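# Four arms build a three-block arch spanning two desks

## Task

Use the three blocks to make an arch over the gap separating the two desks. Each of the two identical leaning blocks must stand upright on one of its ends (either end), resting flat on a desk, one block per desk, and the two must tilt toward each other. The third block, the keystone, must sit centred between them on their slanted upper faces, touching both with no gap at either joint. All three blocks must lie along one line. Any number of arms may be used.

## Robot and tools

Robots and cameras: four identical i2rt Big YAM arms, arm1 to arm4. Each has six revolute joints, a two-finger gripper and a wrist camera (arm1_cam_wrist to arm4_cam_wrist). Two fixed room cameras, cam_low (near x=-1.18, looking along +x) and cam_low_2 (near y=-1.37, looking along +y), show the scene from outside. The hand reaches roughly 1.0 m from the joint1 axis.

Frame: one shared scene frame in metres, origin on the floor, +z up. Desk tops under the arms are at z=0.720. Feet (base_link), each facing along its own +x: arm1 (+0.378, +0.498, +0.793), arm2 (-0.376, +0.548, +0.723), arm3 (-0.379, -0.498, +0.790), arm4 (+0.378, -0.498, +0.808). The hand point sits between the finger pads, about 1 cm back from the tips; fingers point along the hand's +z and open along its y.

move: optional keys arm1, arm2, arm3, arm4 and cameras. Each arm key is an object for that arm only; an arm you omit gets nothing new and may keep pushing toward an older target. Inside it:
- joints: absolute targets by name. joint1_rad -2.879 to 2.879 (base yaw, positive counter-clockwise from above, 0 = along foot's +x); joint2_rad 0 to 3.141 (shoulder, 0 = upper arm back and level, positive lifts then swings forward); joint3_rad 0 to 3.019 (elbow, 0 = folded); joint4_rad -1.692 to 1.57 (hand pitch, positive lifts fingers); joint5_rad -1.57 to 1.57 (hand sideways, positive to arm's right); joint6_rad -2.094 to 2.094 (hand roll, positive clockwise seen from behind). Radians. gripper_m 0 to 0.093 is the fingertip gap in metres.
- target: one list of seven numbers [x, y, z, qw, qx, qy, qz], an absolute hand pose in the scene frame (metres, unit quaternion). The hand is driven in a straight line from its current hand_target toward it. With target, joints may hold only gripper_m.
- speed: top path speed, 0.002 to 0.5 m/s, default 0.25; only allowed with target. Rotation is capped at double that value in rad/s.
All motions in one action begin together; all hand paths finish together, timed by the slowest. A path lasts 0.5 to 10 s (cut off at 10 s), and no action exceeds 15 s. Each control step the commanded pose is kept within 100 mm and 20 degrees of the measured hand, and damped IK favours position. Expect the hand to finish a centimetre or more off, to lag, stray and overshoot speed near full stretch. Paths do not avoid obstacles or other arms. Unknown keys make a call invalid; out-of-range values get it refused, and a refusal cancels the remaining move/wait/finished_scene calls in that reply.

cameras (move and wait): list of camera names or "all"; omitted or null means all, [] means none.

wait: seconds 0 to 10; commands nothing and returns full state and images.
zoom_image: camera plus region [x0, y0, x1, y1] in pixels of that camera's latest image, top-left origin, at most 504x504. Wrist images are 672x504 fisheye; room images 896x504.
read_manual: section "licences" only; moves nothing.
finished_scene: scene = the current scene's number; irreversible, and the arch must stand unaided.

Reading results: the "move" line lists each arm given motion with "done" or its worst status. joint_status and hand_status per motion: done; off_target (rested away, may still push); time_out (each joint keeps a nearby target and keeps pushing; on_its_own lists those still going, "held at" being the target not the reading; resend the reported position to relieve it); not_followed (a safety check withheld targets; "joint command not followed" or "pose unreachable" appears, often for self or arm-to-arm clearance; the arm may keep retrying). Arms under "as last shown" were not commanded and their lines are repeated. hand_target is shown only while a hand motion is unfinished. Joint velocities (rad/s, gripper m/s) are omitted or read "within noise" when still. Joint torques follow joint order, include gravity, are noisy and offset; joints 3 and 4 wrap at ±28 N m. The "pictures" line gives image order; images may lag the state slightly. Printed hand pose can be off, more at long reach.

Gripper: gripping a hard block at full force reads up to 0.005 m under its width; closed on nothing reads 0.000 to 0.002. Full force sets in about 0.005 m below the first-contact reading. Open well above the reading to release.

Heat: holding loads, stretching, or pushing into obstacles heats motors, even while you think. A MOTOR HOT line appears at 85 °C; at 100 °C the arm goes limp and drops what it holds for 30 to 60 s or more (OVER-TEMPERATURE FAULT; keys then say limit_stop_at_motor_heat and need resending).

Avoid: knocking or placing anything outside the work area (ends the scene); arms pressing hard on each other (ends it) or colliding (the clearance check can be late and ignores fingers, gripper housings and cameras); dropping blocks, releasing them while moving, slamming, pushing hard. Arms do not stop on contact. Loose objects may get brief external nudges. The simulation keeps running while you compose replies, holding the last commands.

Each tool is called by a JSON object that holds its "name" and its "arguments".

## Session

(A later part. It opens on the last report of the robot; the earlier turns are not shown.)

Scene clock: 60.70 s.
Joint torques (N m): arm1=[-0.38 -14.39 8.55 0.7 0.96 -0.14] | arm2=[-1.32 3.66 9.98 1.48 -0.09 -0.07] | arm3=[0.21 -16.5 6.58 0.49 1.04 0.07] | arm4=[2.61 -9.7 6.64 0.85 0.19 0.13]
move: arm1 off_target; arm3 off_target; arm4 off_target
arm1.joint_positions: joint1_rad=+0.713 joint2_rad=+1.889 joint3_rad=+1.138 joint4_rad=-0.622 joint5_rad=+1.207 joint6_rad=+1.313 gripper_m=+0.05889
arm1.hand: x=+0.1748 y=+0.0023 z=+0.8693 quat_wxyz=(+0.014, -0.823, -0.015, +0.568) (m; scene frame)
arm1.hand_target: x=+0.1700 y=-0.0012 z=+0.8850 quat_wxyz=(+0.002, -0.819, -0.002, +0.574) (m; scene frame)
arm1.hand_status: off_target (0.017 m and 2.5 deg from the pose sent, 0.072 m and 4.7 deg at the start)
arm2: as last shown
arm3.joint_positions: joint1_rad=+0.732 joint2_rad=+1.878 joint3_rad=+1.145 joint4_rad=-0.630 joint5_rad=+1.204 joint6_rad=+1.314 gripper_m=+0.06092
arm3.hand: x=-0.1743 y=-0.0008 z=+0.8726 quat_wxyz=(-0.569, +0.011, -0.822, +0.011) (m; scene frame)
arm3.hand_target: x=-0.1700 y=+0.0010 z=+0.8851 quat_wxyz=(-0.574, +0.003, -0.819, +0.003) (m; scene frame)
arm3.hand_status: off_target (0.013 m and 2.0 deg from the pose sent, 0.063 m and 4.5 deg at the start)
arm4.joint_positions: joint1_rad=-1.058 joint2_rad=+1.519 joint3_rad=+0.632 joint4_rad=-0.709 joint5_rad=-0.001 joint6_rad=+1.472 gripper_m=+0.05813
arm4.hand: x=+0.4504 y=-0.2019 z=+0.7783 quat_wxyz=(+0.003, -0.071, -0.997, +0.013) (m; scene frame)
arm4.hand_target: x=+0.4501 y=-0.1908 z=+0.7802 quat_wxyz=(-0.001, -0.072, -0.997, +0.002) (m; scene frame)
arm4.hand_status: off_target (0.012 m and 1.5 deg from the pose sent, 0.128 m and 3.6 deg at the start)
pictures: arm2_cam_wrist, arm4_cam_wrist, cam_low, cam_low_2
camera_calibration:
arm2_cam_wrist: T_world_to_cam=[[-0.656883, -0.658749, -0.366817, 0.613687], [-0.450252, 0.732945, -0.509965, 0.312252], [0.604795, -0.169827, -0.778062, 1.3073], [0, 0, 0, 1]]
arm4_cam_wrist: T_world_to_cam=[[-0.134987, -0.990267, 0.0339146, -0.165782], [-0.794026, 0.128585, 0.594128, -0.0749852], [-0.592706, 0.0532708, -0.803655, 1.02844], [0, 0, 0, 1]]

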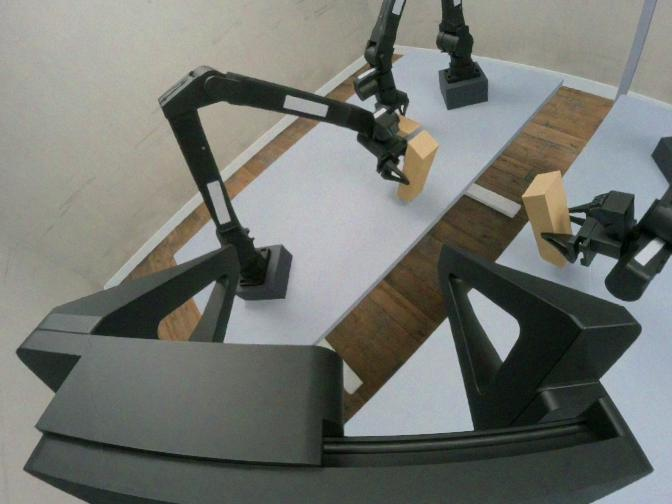

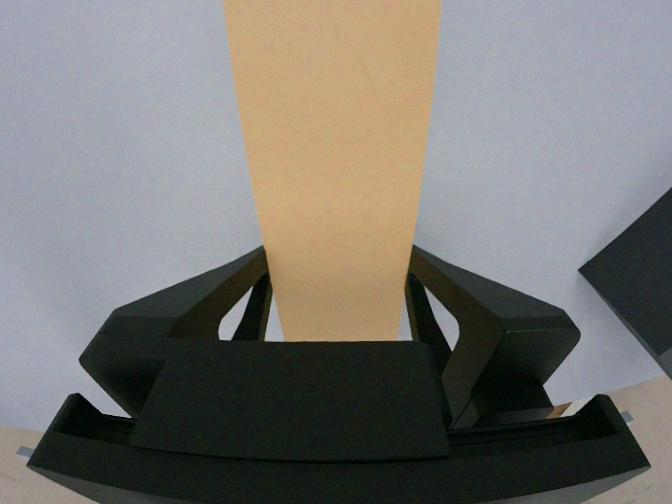

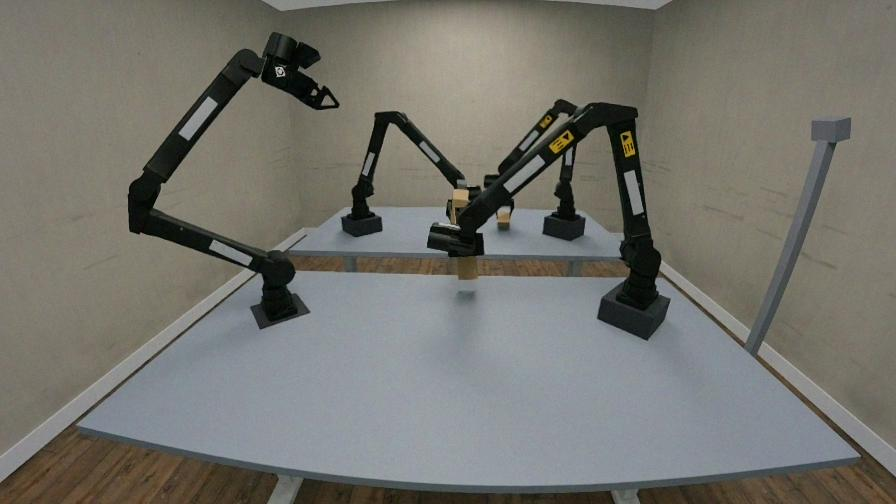

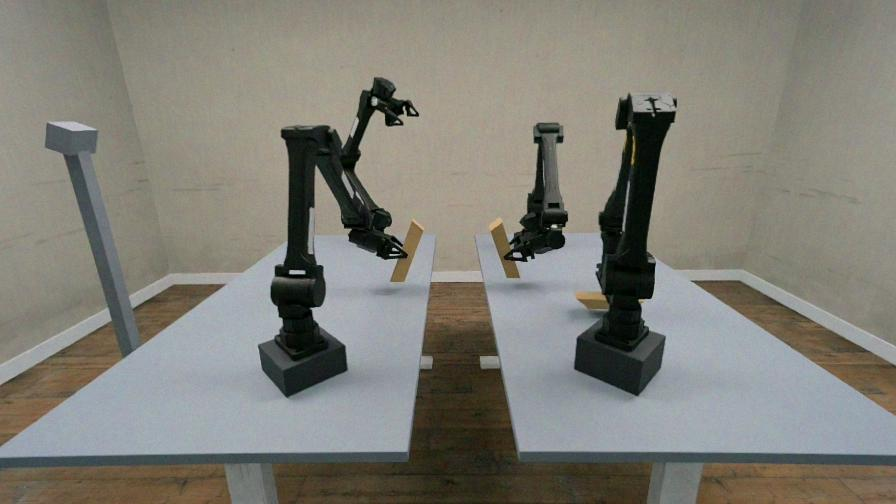

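{"name": "move", "arguments": {"arm4": {"target":[0.45,-0.192,0.749,0,0.0715,0.9974,0],"speed":0.1}, "arm3": {"target":[-0.122,0.002,0.87,0.574,0,0.819,0],"speed":0.12}, "arm1": {"target":[0.131,-0.002,0.857,0,0.819,0,-0.574],"speed":0.12}, "cameras": ["cam_low_2","cam_low","arm2_cam_wrist"]}}

{"name": "zoom_image", "arguments": {"camera": "cam_low_2", "region": [400, 210, 520, 300]}}

{"name": "zoom_image", "arguments": {"camera": "cam_low", "region": [430, 170, 530, 300]}}

{"name": "zoom_image", "arguments": {"camera": "arm2_cam_wrist", "region": [380, 120, 560, 255]}}

Scene clock: 67.53 s.
Joint torques (N m): arm1=[-0.32 -14.21 8.13 1.13 0.87 -0.15] | arm2=[-0.97 3.66 9.92 1.57 -0.06 -0.1] | arm3=[0.73 -15.74 6.6 0.9 0.91 0.05] | arm4=[2.55 -10.23 5.33 0.9 0.11 0.11]
move: arm1 off_target; arm3 off_target; arm4 done
arm1.joint_positions: joint1_rad=+0.632 joint2_rad=+1.930 joint3_rad=+1.097 joint4_rad=-0.347 joint5_rad=+1.181 joint6_rad=+1.114 gripper_m=+0.05889
arm1.hand: x=+0.1341 y=+0.0025 z=+0.8430 quat_wxyz=(+0.012, -0.823, -0.011, +0.567) (m; scene frame)
arm1.hand_target: x=+0.1311 y=-0.0020 z=+0.8569 quat_wxyz=(+0.000, -0.819, +0.000, +0.574) (m; scene frame)
arm1.hand_status: off_target (0.015 m and 2.1 deg from the pose sent, 0.046 m and 2.5 deg at the start)
arm2: as last shown
arm3.joint_positions: joint1_rad=+0.635 joint2_rad=+1.894 joint3_rad=+1.105 joint4_rad=-0.346 joint5_rad=+1.170 joint6_rad=+1.078 gripper_m=+0.06091
arm3.hand: x=-0.1251 y=-0.0007 z=+0.8593 quat_wxyz=(-0.568, +0.007, -0.823, +0.008) (m; scene frame)
arm3.hand_target: x=-0.1222 y=+0.0023 z=+0.8697 quat_wxyz=(-0.574, +0.000, -0.819, +0.000) (m; scene frame)
arm3.hand_status: off_target (0.011 m and 1.5 deg from the pose sent, 0.052 m and 2.0 deg at the start)
arm4.joint_positions: joint1_rad=-1.058 joint2_rad=+1.605 joint3_rad=+0.614 joint4_rad=-0.594 joint5_rad=-0.001 joint6_rad=+1.472 gripper_m=+0.05814
arm4.hand: x=+0.4512 y=-0.1987 z=+0.7492 quat_wxyz=(+0.002, -0.071, -0.997, +0.007) (m; scene frame)
arm4.hand_target: x=+0.4500 y=-0.1920 z=+0.7490 quat_wxyz=(+0.000, -0.071, -0.997, +0.000) (m; scene frame)
arm4.hand_status: done (0.007 m and 0.9 deg from the pose sent, 0.031 m and 1.5 deg at the start)
pictures: arm2_cam_wrist, cam_low, cam_low_2
camera_calibration:
arm2_cam_wrist: T_world_to_cam=[[-0.656883, -0.658749, -0.366817, 0.613687], [-0.450252, 0.732945, -0.509965, 0.312252], [0.604795, -0.169827, -0.778062, 1.3073], [0, 0, 0, 1]]

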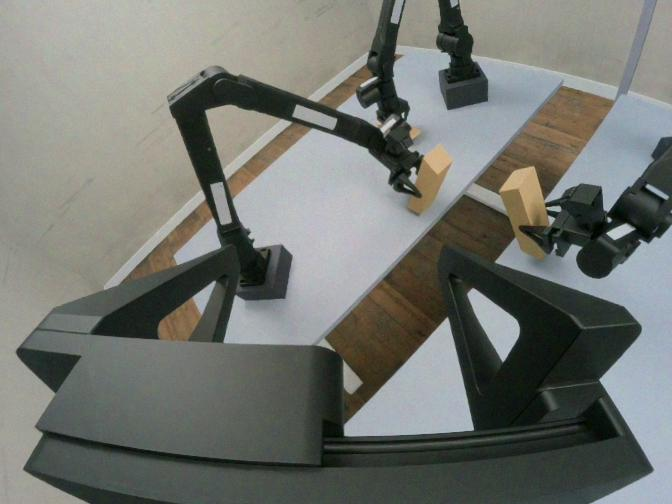

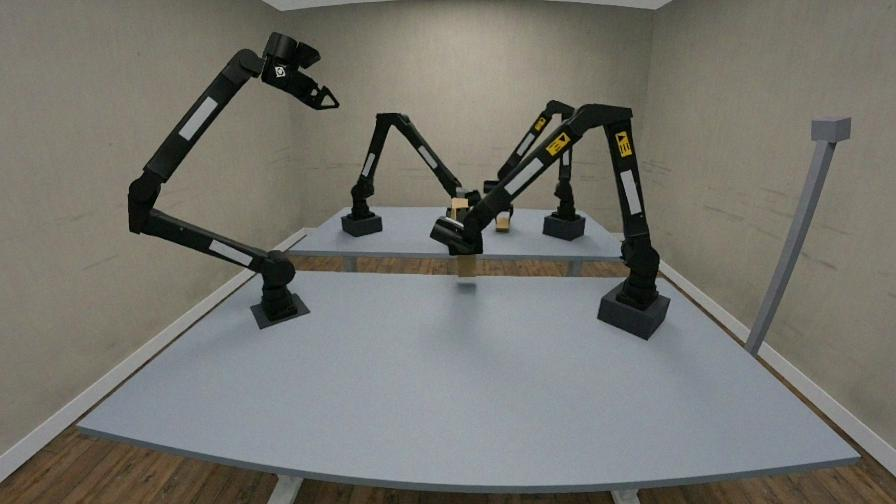

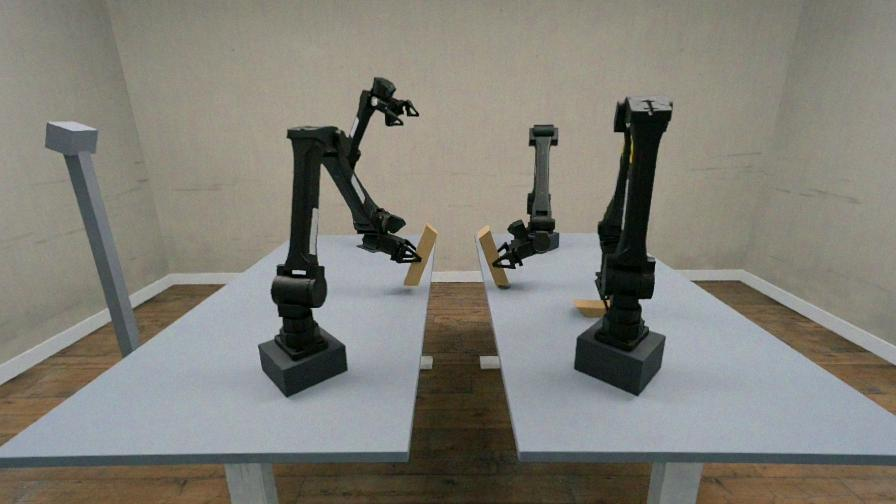

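Scaled by 4.200 from the camera's 896x504 image, which has a finer 1280x720 frame.

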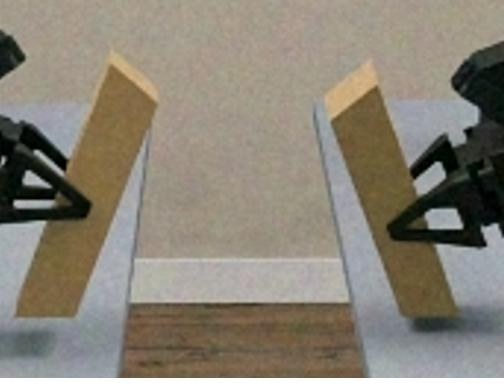

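Scaled by 3.877 from the camera's 896x504 image, which has a finer 1280x720 frame.

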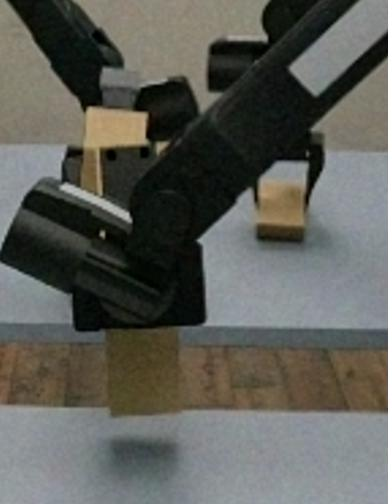

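Scaled by 2.800 from the camera's 672x504 image, which has a finer 960x720 frame.

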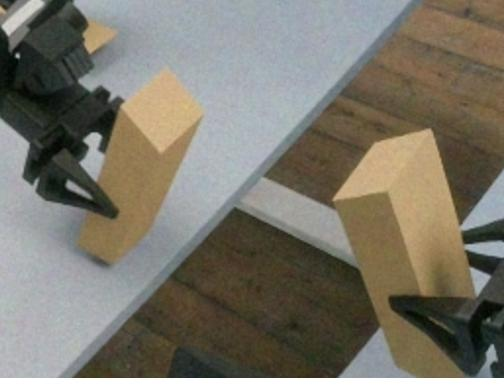

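{"name": "move", "arguments": {"arm4": {"joints":{"gripper_m":0.093}}, "arm2": {"target":[0.0,0.26,1.15,0.4544,0.542,0.542,-0.4544],"speed":0.3}, "arm3": {"target":[-0.116,0.002,0.862,0.5779,0,0.8161,0],"speed":0.1}, "arm1": {"target":[0.1235,-0.002,0.849,0,0.811,0,-0.585],"speed":0.1}, "cameras": ["cam_low_2","arm2_cam_wrist","arm4_cam_wrist"]}}

{"name": "zoom_image", "arguments": {"camera": "cam_low_2", "region": [400, 210, 520, 300]}}

Scene clock: 78.63 s.
Joint torques (N m): arm1=[-1.08 -13.8 8.05 1.25 1.37 -0.15] | arm2=[-0.79 -8.12 12.23 1.59 0.48 0.1] | arm3=[-0.26 -15.91 6.43 0.96 1.13 0.05] | arm4=[2.49 -10.17 5.33 0.88 0.11 0.11]
move: arm1 off_target; arm2 off_target; arm3 off_target; arm4 done
arm1.joint_positions: joint1_rad=+0.632 joint2_rad=+1.947 joint3_rad=+1.081 joint4_rad=-0.252 joint5_rad=+1.185 joint6_rad=+1.054 gripper_m=+0.05889
arm1.hand: x=+0.1331 y=-0.0012 z=+0.8355 quat_wxyz=(+0.005, -0.819, -0.017, +0.573) (m; scene frame)
arm1.hand_target: x=+0.1238 y=-0.0017 z=+0.8486 quat_wxyz=(+0.001, -0.811, -0.001, +0.585) (m; scene frame)
arm1.hand_status: off_target (0.017 m and 2.6 deg from the pose sent, 0.013 m and 3.1 deg at the start)
arm2.joint_positions: joint1_rad=+0.511 joint2_rad=+1.190 joint3_rad=+1.136 joint4_rad=-0.495 joint5_rad=+1.209 joint6_rad=+0.472 gripper_m=+0.09396
arm2.hand: x=-0.0009 y=+0.2595 z=+1.1349 quat_wxyz=(-0.438, -0.528, -0.561, +0.464) (m; scene frame)
arm2.hand_target: x=+0.0007 y=+0.2606 z=+1.1503 quat_wxyz=(-0.456, -0.538, -0.545, +0.454) (m; scene frame)
arm2.hand_status: off_target (0.015 m and 3.4 deg from the pose sent, 0.268 m and 55.5 deg at the start)
arm3.joint_positions: joint1_rad=+0.635 joint2_rad=+1.908 joint3_rad=+1.096 joint4_rad=-0.288 joint5_rad=+1.170 joint6_rad=+1.043 gripper_m=+0.06091
arm3.hand: x=-0.1246 y=+0.0021 z=+0.8527 quat_wxyz=(-0.571, +0.012, -0.821, +0.004) (m; scene frame)
arm3.hand_target: x=-0.1161 y=+0.0018 z=+0.8620 quat_wxyz=(-0.578, +0.000, -0.816, +0.001) (m; scene frame)
arm3.hand_status: off_target (0.013 m and 1.8 deg from the pose sent, 0.010 m and 1.9 deg at the start)
arm4.joint_positions: joint1_rad=-1.058 joint2_rad=+1.605 joint3_rad=+0.614 joint4_rad=-0.594 joint5_rad=-0.001 joint6_rad=+1.472 gripper_m=+0.09290
arm4.joint_status: all done
arm4.hand: x=+0.4512 y=-0.1987 z=+0.7492 quat_wxyz=(+0.002, -0.071, -0.997, +0.007) (m; scene frame)
pictures: arm2_cam_wrist, arm4_cam_wrist, cam_low_2
camera_calibration:
arm2_cam_wrist: T_world_to_cam=[[-0.998878, 0.0260911, 0.0395252, -0.0550039], [-0.0110139, 0.683711, -0.72967, 0.661737], [-0.0460617, -0.729286, -0.682657, 1.08225], [0, 0, 0, 1]]
arm4_cam_wrist: T_world_to_cam=[[-0.135057, -0.990569, 0.0230732, -0.153451], [-0.795568, 0.122292, 0.593394, -0.0574804], [-0.59062, 0.061786, -0.804581, 1.0068], [0, 0, 0, 1]]

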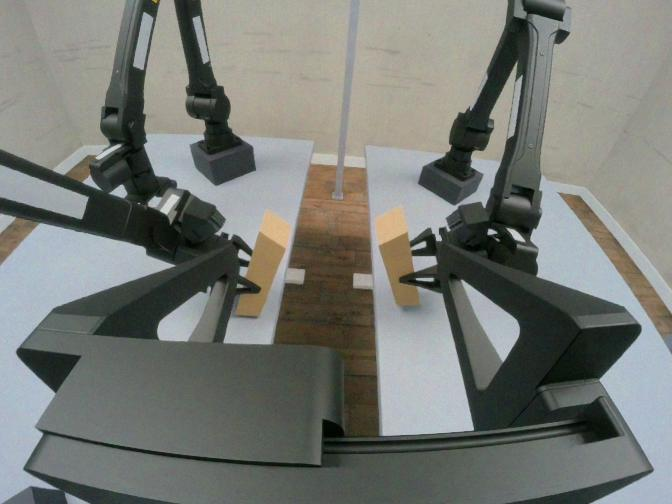

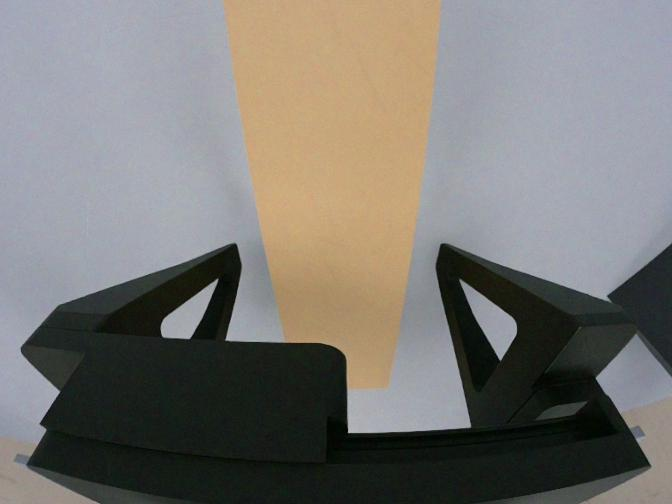

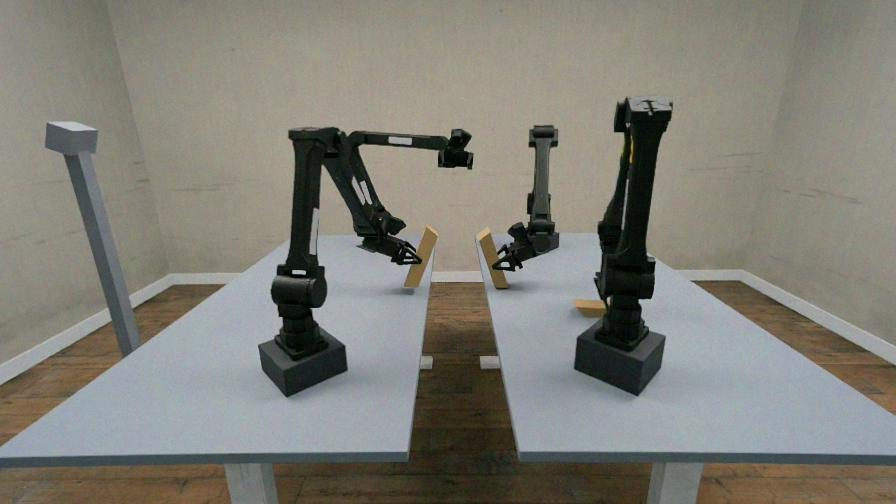

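Scaled by 4.200 from the camera's 896x504 image, which has a finer 1280x720 frame.

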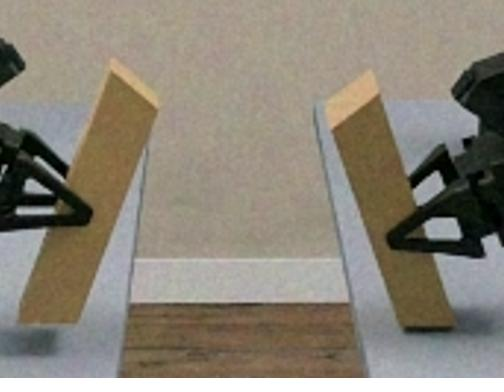

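{"name": "zoom_image", "arguments": {"camera": "arm2_cam_wrist", "region": [225, 195, 425, 325]}}

{"name": "move", "arguments": {"arm4": {"target":[0.4512,-0.192,0.81,0,0.0715,0.9974,0],"speed":0.2}, "cameras": ["arm2_cam_wrist","arm4_cam_wrist","cam_low_2"]}}

{"name": "move", "arguments": {"arm4": {"joints":{"joint6_rad":-1.67}}, "cameras": ["arm4_cam_wrist","arm2_cam_wrist","cam_low_2"]}}

Scaled by 2.520 from the camera's 672x504 image, which has a finer 960x720 frame.

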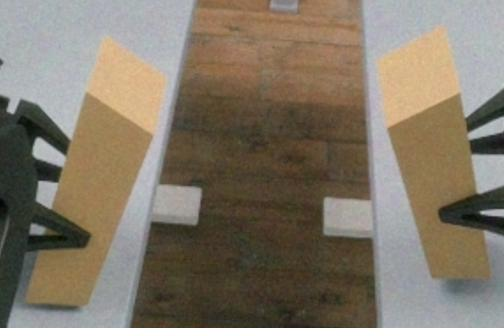

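Scene clock: 81.40 s.
move: arm4 off_target
arm4.hand_status: off_target (0.022 m and 2.1 deg from the pose sent, 0.061 m and 0.9 deg at the start)
pictures: arm2_cam_wrist, arm4_cam_wrist, cam_low_2
camera_calibration:
arm2_cam_wrist: T_world_to_cam=[[-0.998878, 0.0260911, 0.0395252, -0.0550039], [-0.0110139, 0.683711, -0.72967, 0.661737], [-0.0460617, -0.729286, -0.682657, 1.08225], [0, 0, 0, 1]]
arm4_cam_wrist: T_world_to_cam=[[-0.134899, -0.989891, 0.0437853, -0.181803], [-0.792621, 0.134322, 0.594735, -0.0865044], [-0.594605, 0.0455243, -0.802728, 1.04128], [0, 0, 0, 1]]

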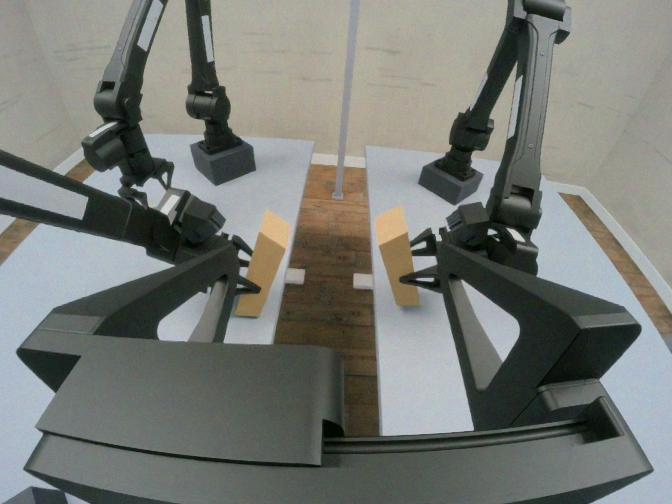

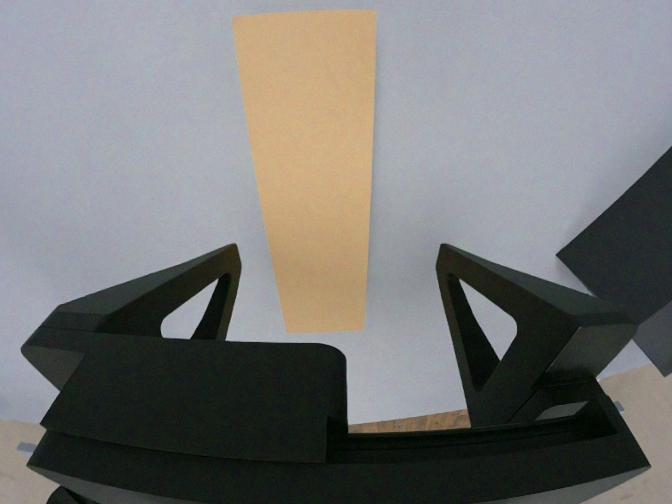

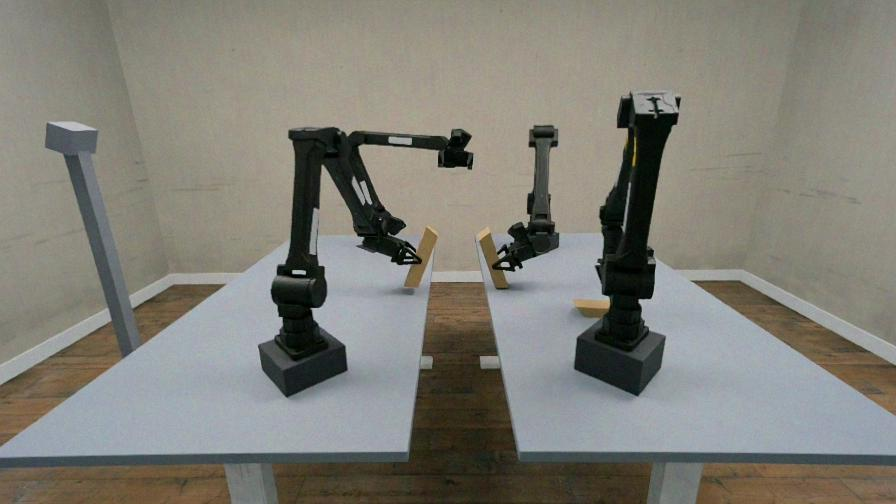

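Scene clock: 84.30 s.
Joint torques (N m): arm1=[-1.03 -13.74 8.08 1.18 1.37 -0.14] | arm2=[-0.73 -8.18 12.25 1.63 0.5 0.11] | arm3=[-0.62 -15.62 6.39 1.07 1.12 0.07] | arm4=[2.26 -10.52 8.51 -0.31 -0.09 -0.13]
move: arm4 done
arm1.joint_positions: joint1_rad=+0.632 joint2_rad=+1.947 joint3_rad=+1.081 joint4_rad=-0.250 joint5_rad=+1.187 joint6_rad=+1.054 gripper_m=+0.05889
arm1.hand: x=+0.1330 y=-0.0011 z=+0.8357 quat_wxyz=(+0.005, -0.819, -0.017, +0.574) (m; scene frame)
arm2.joint_positions: joint1_rad=+0.511 joint2_rad=+1.190 joint3_rad=+1.136 joint4_rad=-0.495 joint5_rad=+1.209 joint6_rad=+0.472 gripper_m=+0.09396
arm2.hand: x=-0.0009 y=+0.2595 z=+1.1349 quat_wxyz=(-0.438, -0.528, -0.561, +0.464) (m; scene frame)
arm3.joint_positions: joint1_rad=+0.635 joint2_rad=+1.908 joint3_rad=+1.096 joint4_rad=-0.286 joint5_rad=+1.170 joint6_rad=+1.043 gripper_m=+0.06091
arm3.hand: x=-0.1246 y=+0.0021 z=+0.8526 quat_wxyz=(-0.571, +0.012, -0.821, +0.004) (m; scene frame)
arm4.joint_positions: joint1_rad=-1.058 joint2_rad=+1.456 joint3_rad=+0.634 joint4_rad=-0.785 joint5_rad=+0.007 joint6_rad=-1.651 gripper_m=+0.09295
arm4.joint_status: all done
arm4.hand: x=+0.4498 y=-0.2096 z=+0.7970 quat_wxyz=(+0.018, +0.997, -0.080, +0.001) (m; scene frame)
pictures: arm2_cam_wrist, arm4_cam_wrist, cam_low_2
camera_calibration:
arm2_cam_wrist: T_world_to_cam=[[-0.998878, 0.0260911, 0.0395252, -0.0550039], [-0.0110139, 0.683711, -0.72967, 0.661737], [-0.0460617, -0.729286, -0.682657, 1.08225], [0, 0, 0, 1]]
arm4_cam_wrist: T_world_to_cam=[[0.1532, 0.987795, -0.0281375, 0.160247], [0.796945, -0.106664, 0.59456, -0.850851], [0.584302, -0.113511, -0.803559, 0.479084], [0, 0, 0, 1]]

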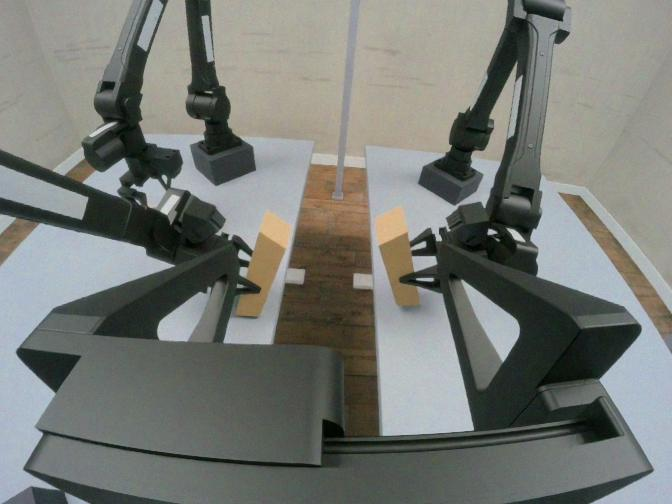

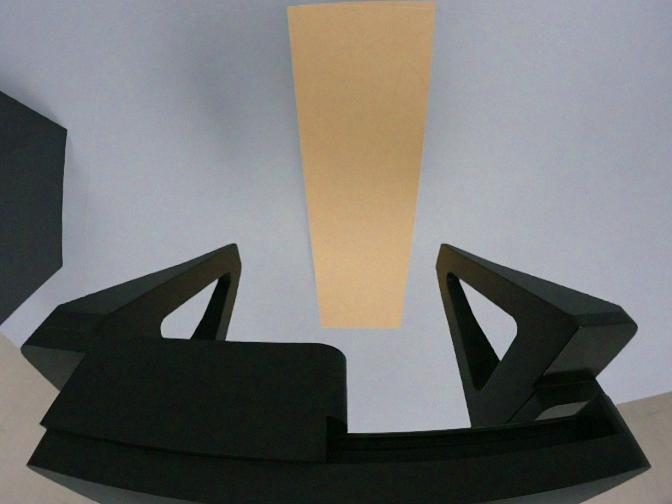

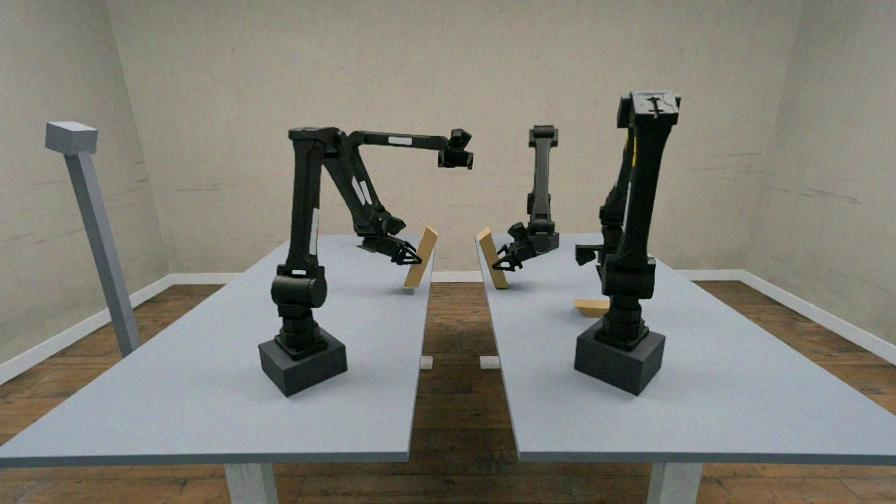

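{"name": "move", "arguments": {"arm4": {"target":[0.452,-0.19,0.747,0,0.9979,-0.0654,0],"speed":0.12}, "arm3": {"target":[-0.135,0.035,0.89,0.5779,0,0.8161,0],"speed":0.12}, "arm1": {"target":[0.14,-0.032,0.87,0,0.811,0,-0.585],"speed":0.12}, "cameras": ["arm4_cam_wrist"]}}

{"name": "move", "arguments": {"arm4": {"joints":{"gripper_m":0.045}}, "arm3": {"target":[-0.114,0.009,0.862,0.5779,0,0.8161,0],"speed":0.12}, "arm1": {"target":[0.119,-0.008,0.849,0,0.811,0,-0.585],"speed":0.12}, "cameras": ["cam_low_2","arm2_cam_wrist","arm4_cam_wrist","cam_low"]}}

{"name": "zoom_image", "arguments": {"camera": "cam_low_2", "region": [400, 210, 520, 300]}}

{"name": "zoom_image", "arguments": {"camera": "arm2_cam_wrist", "region": [225, 195, 425, 325]}}

{"name": "zoom_image", "arguments": {"camera": "cam_low", "region": [430, 180, 500, 300]}}

Scene clock: 96.10 s.
Motor temperatures (°C): arm1=[27 25 26 23 25 20 21] | arm2=[26 23 35 22 22 24 22] | arm3=[29 24 27 20 23 19 23] | arm4=[27 22 28 19 21 20 24]
move: arm1 off_target; arm3 off_target; arm4 done
arm1.hand_status: off_target (0.045 m and 5.3 deg from the pose sent, 0.047 m and 2.5 deg at the start)
arm3.hand_status: off_target (0.042 m and 5.2 deg from the pose sent, 0.051 m and 1.7 deg at the start)
arm4.hand_status: done (0.005 m and 1.0 deg from the pose sent, 0.054 m and 2.7 deg at the start)
pictures: arm4_cam_wrist
camera_calibration:
arm4_cam_wrist: T_world_to_cam=[[0.141181, 0.989982, 0.00213982, 0.125912], [0.796862, -0.114922, 0.59313, -0.82404], [0.587434, -0.0820334, -0.805104, 0.44697], [0, 0, 0, 1]]

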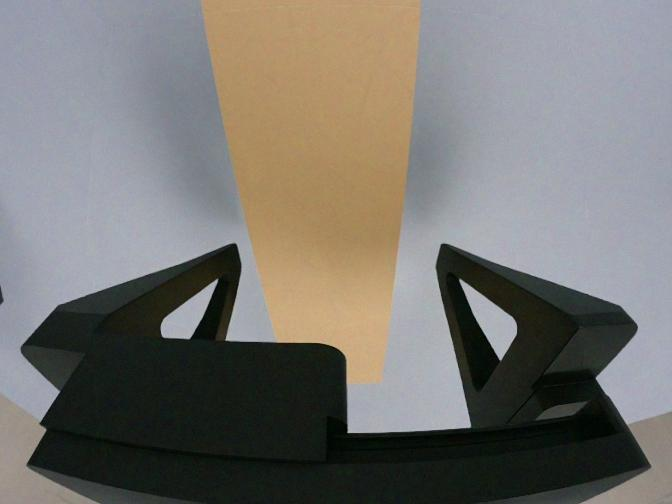

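Scene clock: 97.53 s.
Joint torques (N m): arm1=[-0.73 -14.15 8.1 1.26 0.84 -0.13] | arm2=[-0.85 -8.06 12.21 1.58 0.48 0.1] | arm3=[0.15 -16.44 6.54 0.96 0.92 0.07] | arm4=[2.2 -9.88 5.24 0.92 -0.19 -0.13]
move: arm1 off_target; arm3 off_target; arm4 off_target
arm1.joint_positions: joint1_rad=+0.621 joint2_rad=+1.961 joint3_rad=+1.098 joint4_rad=-0.238 joint5_rad=+1.198 joint6_rad=+1.036 gripper_m=+0.05889
arm1.hand: x=+0.1258 y=-0.0050 z=+0.8361 quat_wxyz=(+0.009, -0.815, -0.014, +0.579) (m; scene frame)
arm1.hand_target: x=+0.1192 y=-0.0081 z=+0.8490 quat_wxyz=(+0.000, -0.811, +0.000, +0.585) (m; scene frame)
arm1.hand_status: off_target (0.015 m and 2.1 deg from the pose sent, 0.025 m and 5.3 deg at the start)
arm2.joint_positions: joint1_rad=+0.511 joint2_rad=+1.190 joint3_rad=+1.136 joint4_rad=-0.495 joint5_rad=+1.209 joint6_rad=+0.472 gripper_m=+0.09396
arm2.hand: x=-0.0009 y=+0.2595 z=+1.1349 quat_wxyz=(-0.438, -0.528, -0.561, +0.464) (m; scene frame)
arm3.joint_positions: joint1_rad=+0.630 joint2_rad=+1.926 joint3_rad=+1.118 joint4_rad=-0.291 joint5_rad=+1.174 joint6_rad=+1.040 gripper_m=+0.06092
arm3.hand: x=-0.1205 y=+0.0075 z=+0.8506 quat_wxyz=(-0.572, +0.011, -0.820, +0.007) (m; scene frame)
arm3.hand_target: x=-0.1140 y=+0.0090 z=+0.8620 quat_wxyz=(-0.578, +0.000, -0.816, +0.000) (m; scene frame)
arm3.hand_status: off_target (0.013 m and 1.7 deg from the pose sent, 0.022 m and 5.2 deg at the start)
arm4.joint_positions: joint1_rad=-1.058 joint2_rad=+1.609 joint3_rad=+0.621 joint4_rad=-0.590 joint5_rad=+0.002 joint6_rad=-1.669 gripper_m=+0.05807
arm4.joint_status: gripper_m off_target (ended at +0.05810, target +0.04500)
arm4.hand: x=+0.4528 y=-0.1943 z=+0.7495 quat_wxyz=(+0.004, +0.997, -0.071, +0.001) (m; scene frame)
pictures: arm2_cam_wrist, arm4_cam_wrist, cam_low, cam_low_2
camera_calibration:
arm2_cam_wrist: T_world_to_cam=[[-0.998878, 0.0260911, 0.0395252, -0.0550039], [-0.0110139, 0.683711, -0.72967, 0.661737], [-0.0460617, -0.729286, -0.682657, 1.08225], [0, 0, 0, 1]]
arm4_cam_wrist: T_world_to_cam=[[0.135105, 0.990831, 0.000990969, 0.130333], [0.797737, -0.109369, 0.593005, -0.823071], [0.587676, -0.0793273, -0.805198, 0.447304], [0, 0, 0, 1]]

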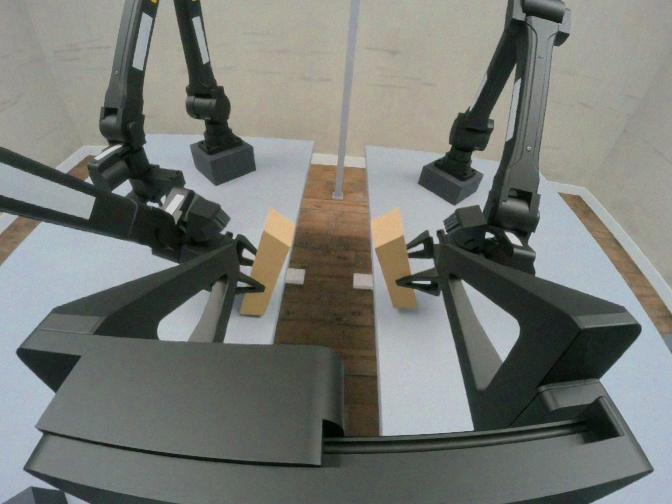

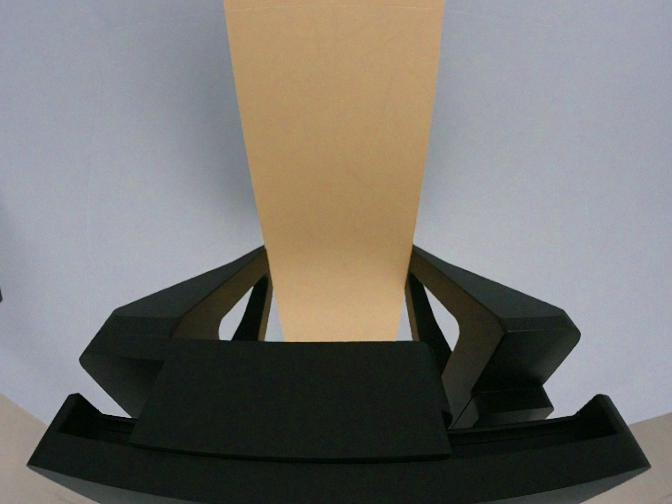

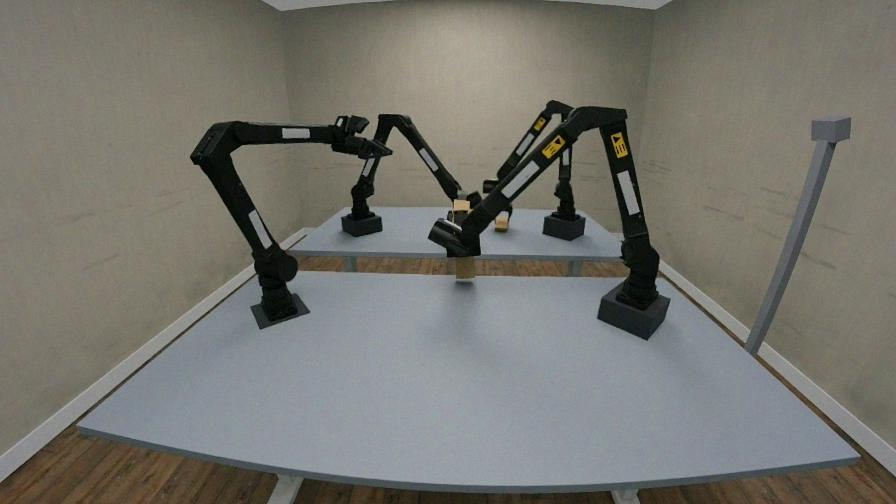

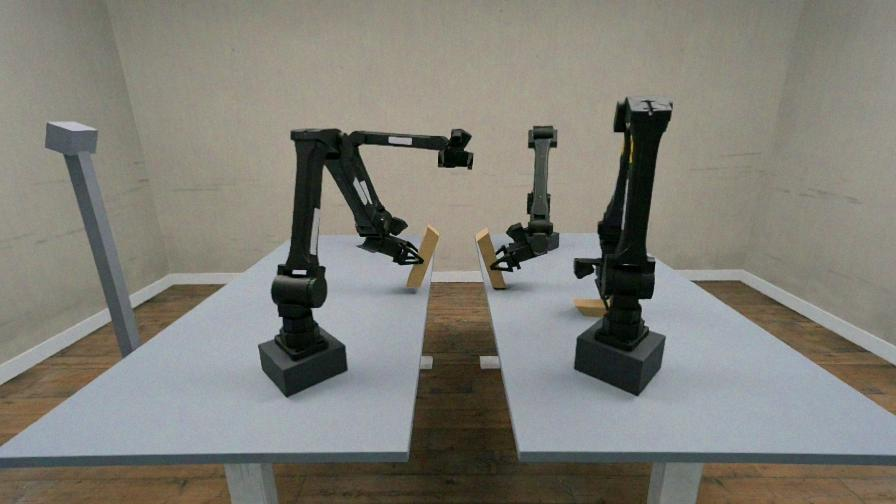

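Scaled by 4.200 from the camera's 896x504 image, which has a finer 1280x720 frame.

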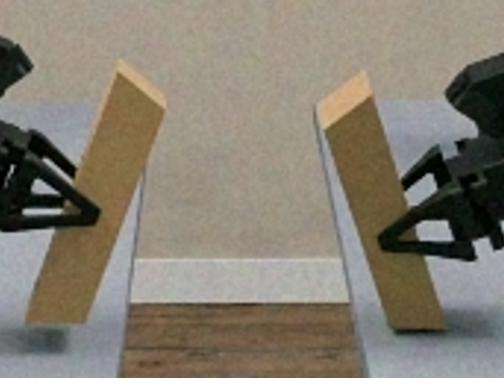

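Scaled by 2.520 from the camera's 672x504 image, which has a finer 960x720 frame.

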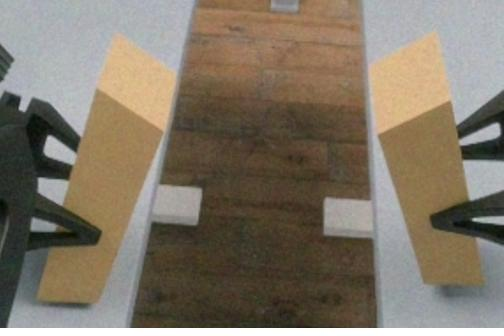

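Scaled by 4.200 from the camera's 896x504 image, which has a finer 1280x720 frame.

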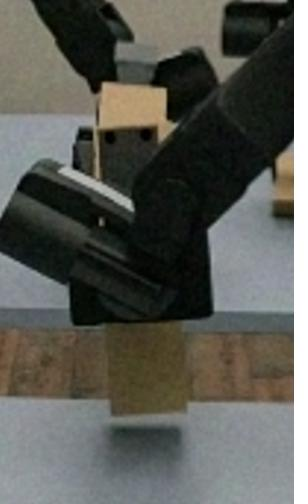

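{"name": "move", "arguments": {"arm4": {"target":[0.36,-0.15,1.12,0,0.9979,-0.0654,0],"speed":0.25}, "arm3": {"target":[-0.13,0.045,0.88,0.5779,0,0.8161,0],"speed":0.12}, "cameras": []}}

{"name": "move", "arguments": {"arm4": {"target":[0.1,0.0,1.13,0,1,0,0],"speed":0.25}, "arm3": {"target":[-0.114,0.017,0.856,0.5779,0,0.8161,0],"speed":0.12}, "arm1": {"target":[0.119,-0.008,0.844,0,0.811,0,-0.585],"speed":0.05}, "cameras": ["cam_low_2","arm2_cam_wrist","cam_low"]}}

{"name": "zoom_image", "arguments": {"camera": "cam_low_2", "region": [400, 210, 520, 300]}}

{"name": "zoom_image", "arguments": {"camera": "arm2_cam_wrist", "region": [225, 195, 425, 325]}}

{"name": "zoom_image", "arguments": {"camera": "cam_low", "region": [430, 180, 500, 300]}}

Scene clock: 104.43 s.
Heat: arm1: hottest joint1_rad 27 °C; arm2: hottest joint3_rad 36 °C; arm3: hottest joint1_rad 29 °C; arm4: hottest joint3_rad 29 °C.
move: arm3 off_target; arm4 off_target
arm3.hand_status: off_target (0.042 m and 5.0 deg from the pose sent, 0.049 m and 1.7 deg at the start)
arm4.hand_status: off_target (0.026 m and 2.6 deg from the pose sent, 0.384 m and 0.7 deg at the start)
pictures: none

Scene clock: 106.60 s.
Joint torques (N m): arm1=[-0.73 -13.92 8.02 1.28 0.84 -0.14] | arm2=[-0.85 -8.12 12.26 1.5 0.51 0.09] | arm3=[-0.44 -16.38 6.56 0.9 0.91 0.07] | arm4=[2.08 -18.26 13.38 -0.14 -0.02 0.13]
move: arm1 off_target; arm3 off_target; arm4 off_target
arm1.joint_positions: joint1_rad=+0.621 joint2_rad=+1.968 joint3_rad=+1.098 joint4_rad=-0.229 joint5_rad=+1.198 joint6_rad=+1.036 gripper_m=+0.05889
arm1.hand: x=+0.1258 y=-0.0051 z=+0.8327 quat_wxyz=(+0.009, -0.815, -0.014, +0.579) (m; scene frame)
arm1.hand_target: x=+0.1191 y=-0.0079 z=+0.8440 quat_wxyz=(+0.000, -0.811, +0.000, +0.585) (m; scene frame)
arm1.hand_status: off_target (0.014 m and 2.0 deg from the pose sent, 0.011 m and 2.1 deg at the start)
arm2.joint_positions: joint1_rad=+0.511 joint2_rad=+1.190 joint3_rad=+1.136 joint4_rad=-0.495 joint5_rad=+1.209 joint6_rad=+0.472 gripper_m=+0.09396
arm2.hand: x=-0.0009 y=+0.2595 z=+1.1349 quat_wxyz=(-0.438, -0.528, -0.561, +0.464) (m; scene frame)
arm3.joint_positions: joint1_rad=+0.637 joint2_rad=+1.952 joint3_rad=+1.143 joint4_rad=-0.295 joint5_rad=+1.176 joint6_rad=+1.046 gripper_m=+0.06092
arm3.hand: x=-0.1224 y=+0.0164 z=+0.8450 quat_wxyz=(-0.572, +0.012, -0.820, +0.006) (m; scene frame)
arm3.hand_target: x=-0.1141 y=+0.0169 z=+0.8559 quat_wxyz=(-0.578, +0.000, -0.816, +0.000) (m; scene frame)
arm3.hand_status: off_target (0.014 m and 1.7 deg from the pose sent, 0.016 m and 5.0 deg at the start)
arm4.joint_positions: joint1_rad=-0.309 joint2_rad=+1.799 joint3_rad=+1.948 joint4_rad=-1.683 joint5_rad=+0.000 joint6_rad=-1.080 gripper_m=+0.05807
arm4.hand: x=+0.1051 y=-0.0082 z=+1.1030 quat_wxyz=(-0.016, +1.000, +0.009, -0.008) (m; scene frame)
arm4.hand_target: x=+0.1012 y=-0.0013 z=+1.1290 quat_wxyz=(-0.040, +0.999, +0.003, -0.021) (m; scene frame)
arm4.hand_status: off_target (0.029 m and 2.3 deg from the pose sent, 0.311 m and 8.1 deg at the start; a joint's target at an end of its range on 40 of 65 steps)
pictures: arm2_cam_wrist, cam_low, cam_low_2
camera_calibration:
arm2_cam_wrist: T_world_to_cam=[[-0.998878, 0.0260911, 0.0395252, -0.0550039], [-0.0110139, 0.683711, -0.72967, 0.661737], [-0.0460617, -0.729286, -0.682657, 1.08225], [0, 0, 0, 1]]

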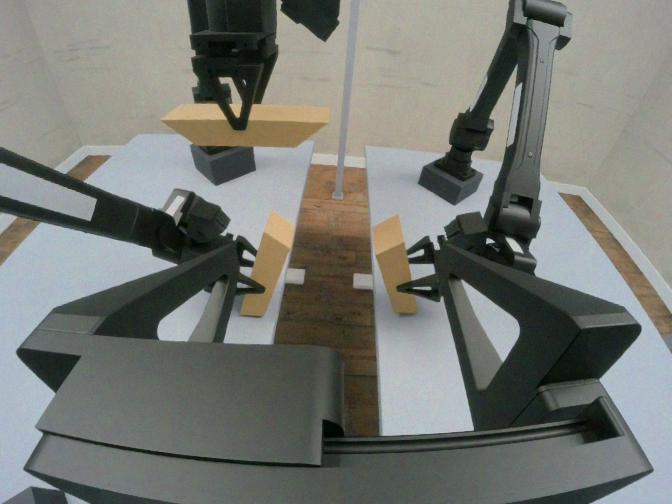

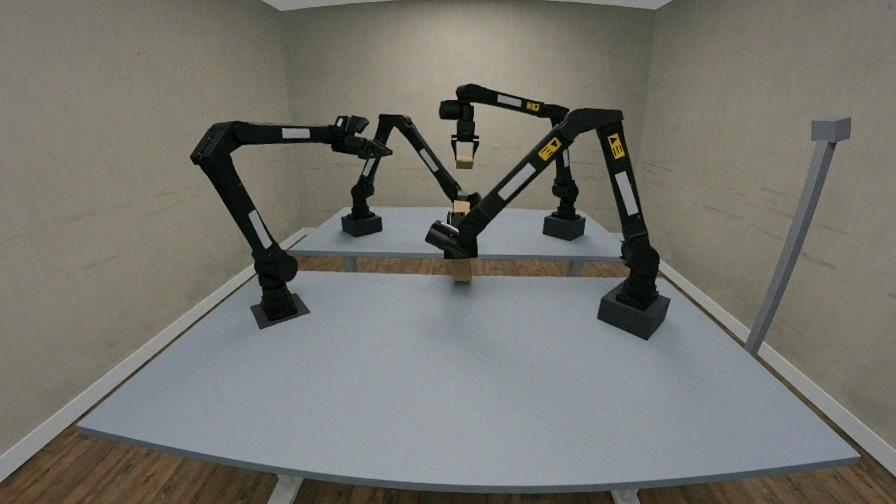

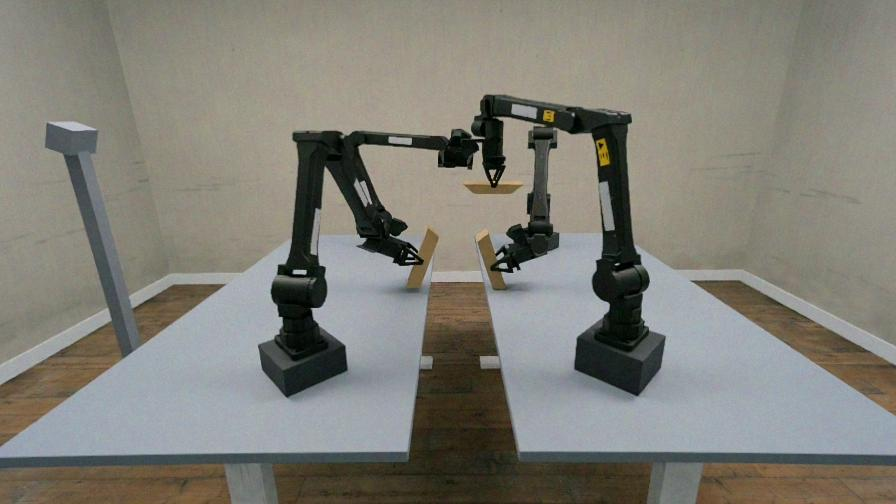

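Scaled by 4.200 from the camera's 896x504 image, which has a finer 1280x720 frame.

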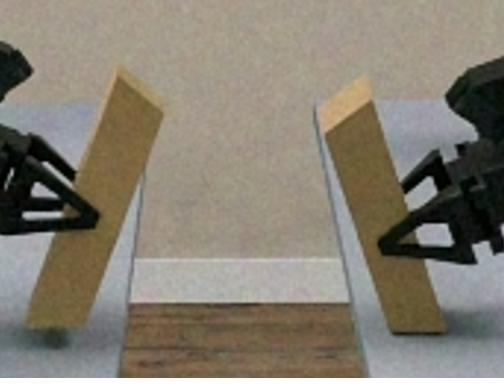

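Scaled by 2.520 from the camera's 672x504 image, which has a finer 960x720 frame.

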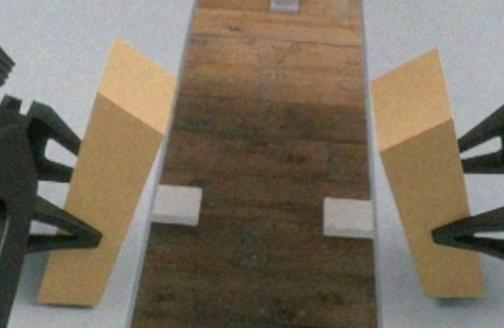

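Scaled by 4.200 from the camera's 896x504 image, which has a finer 1280x720 frame.

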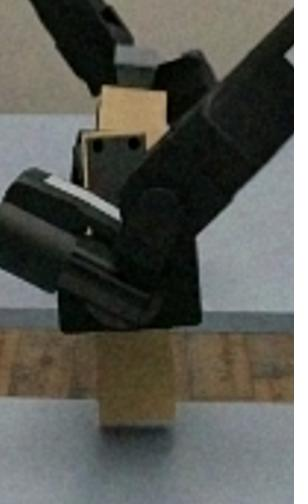

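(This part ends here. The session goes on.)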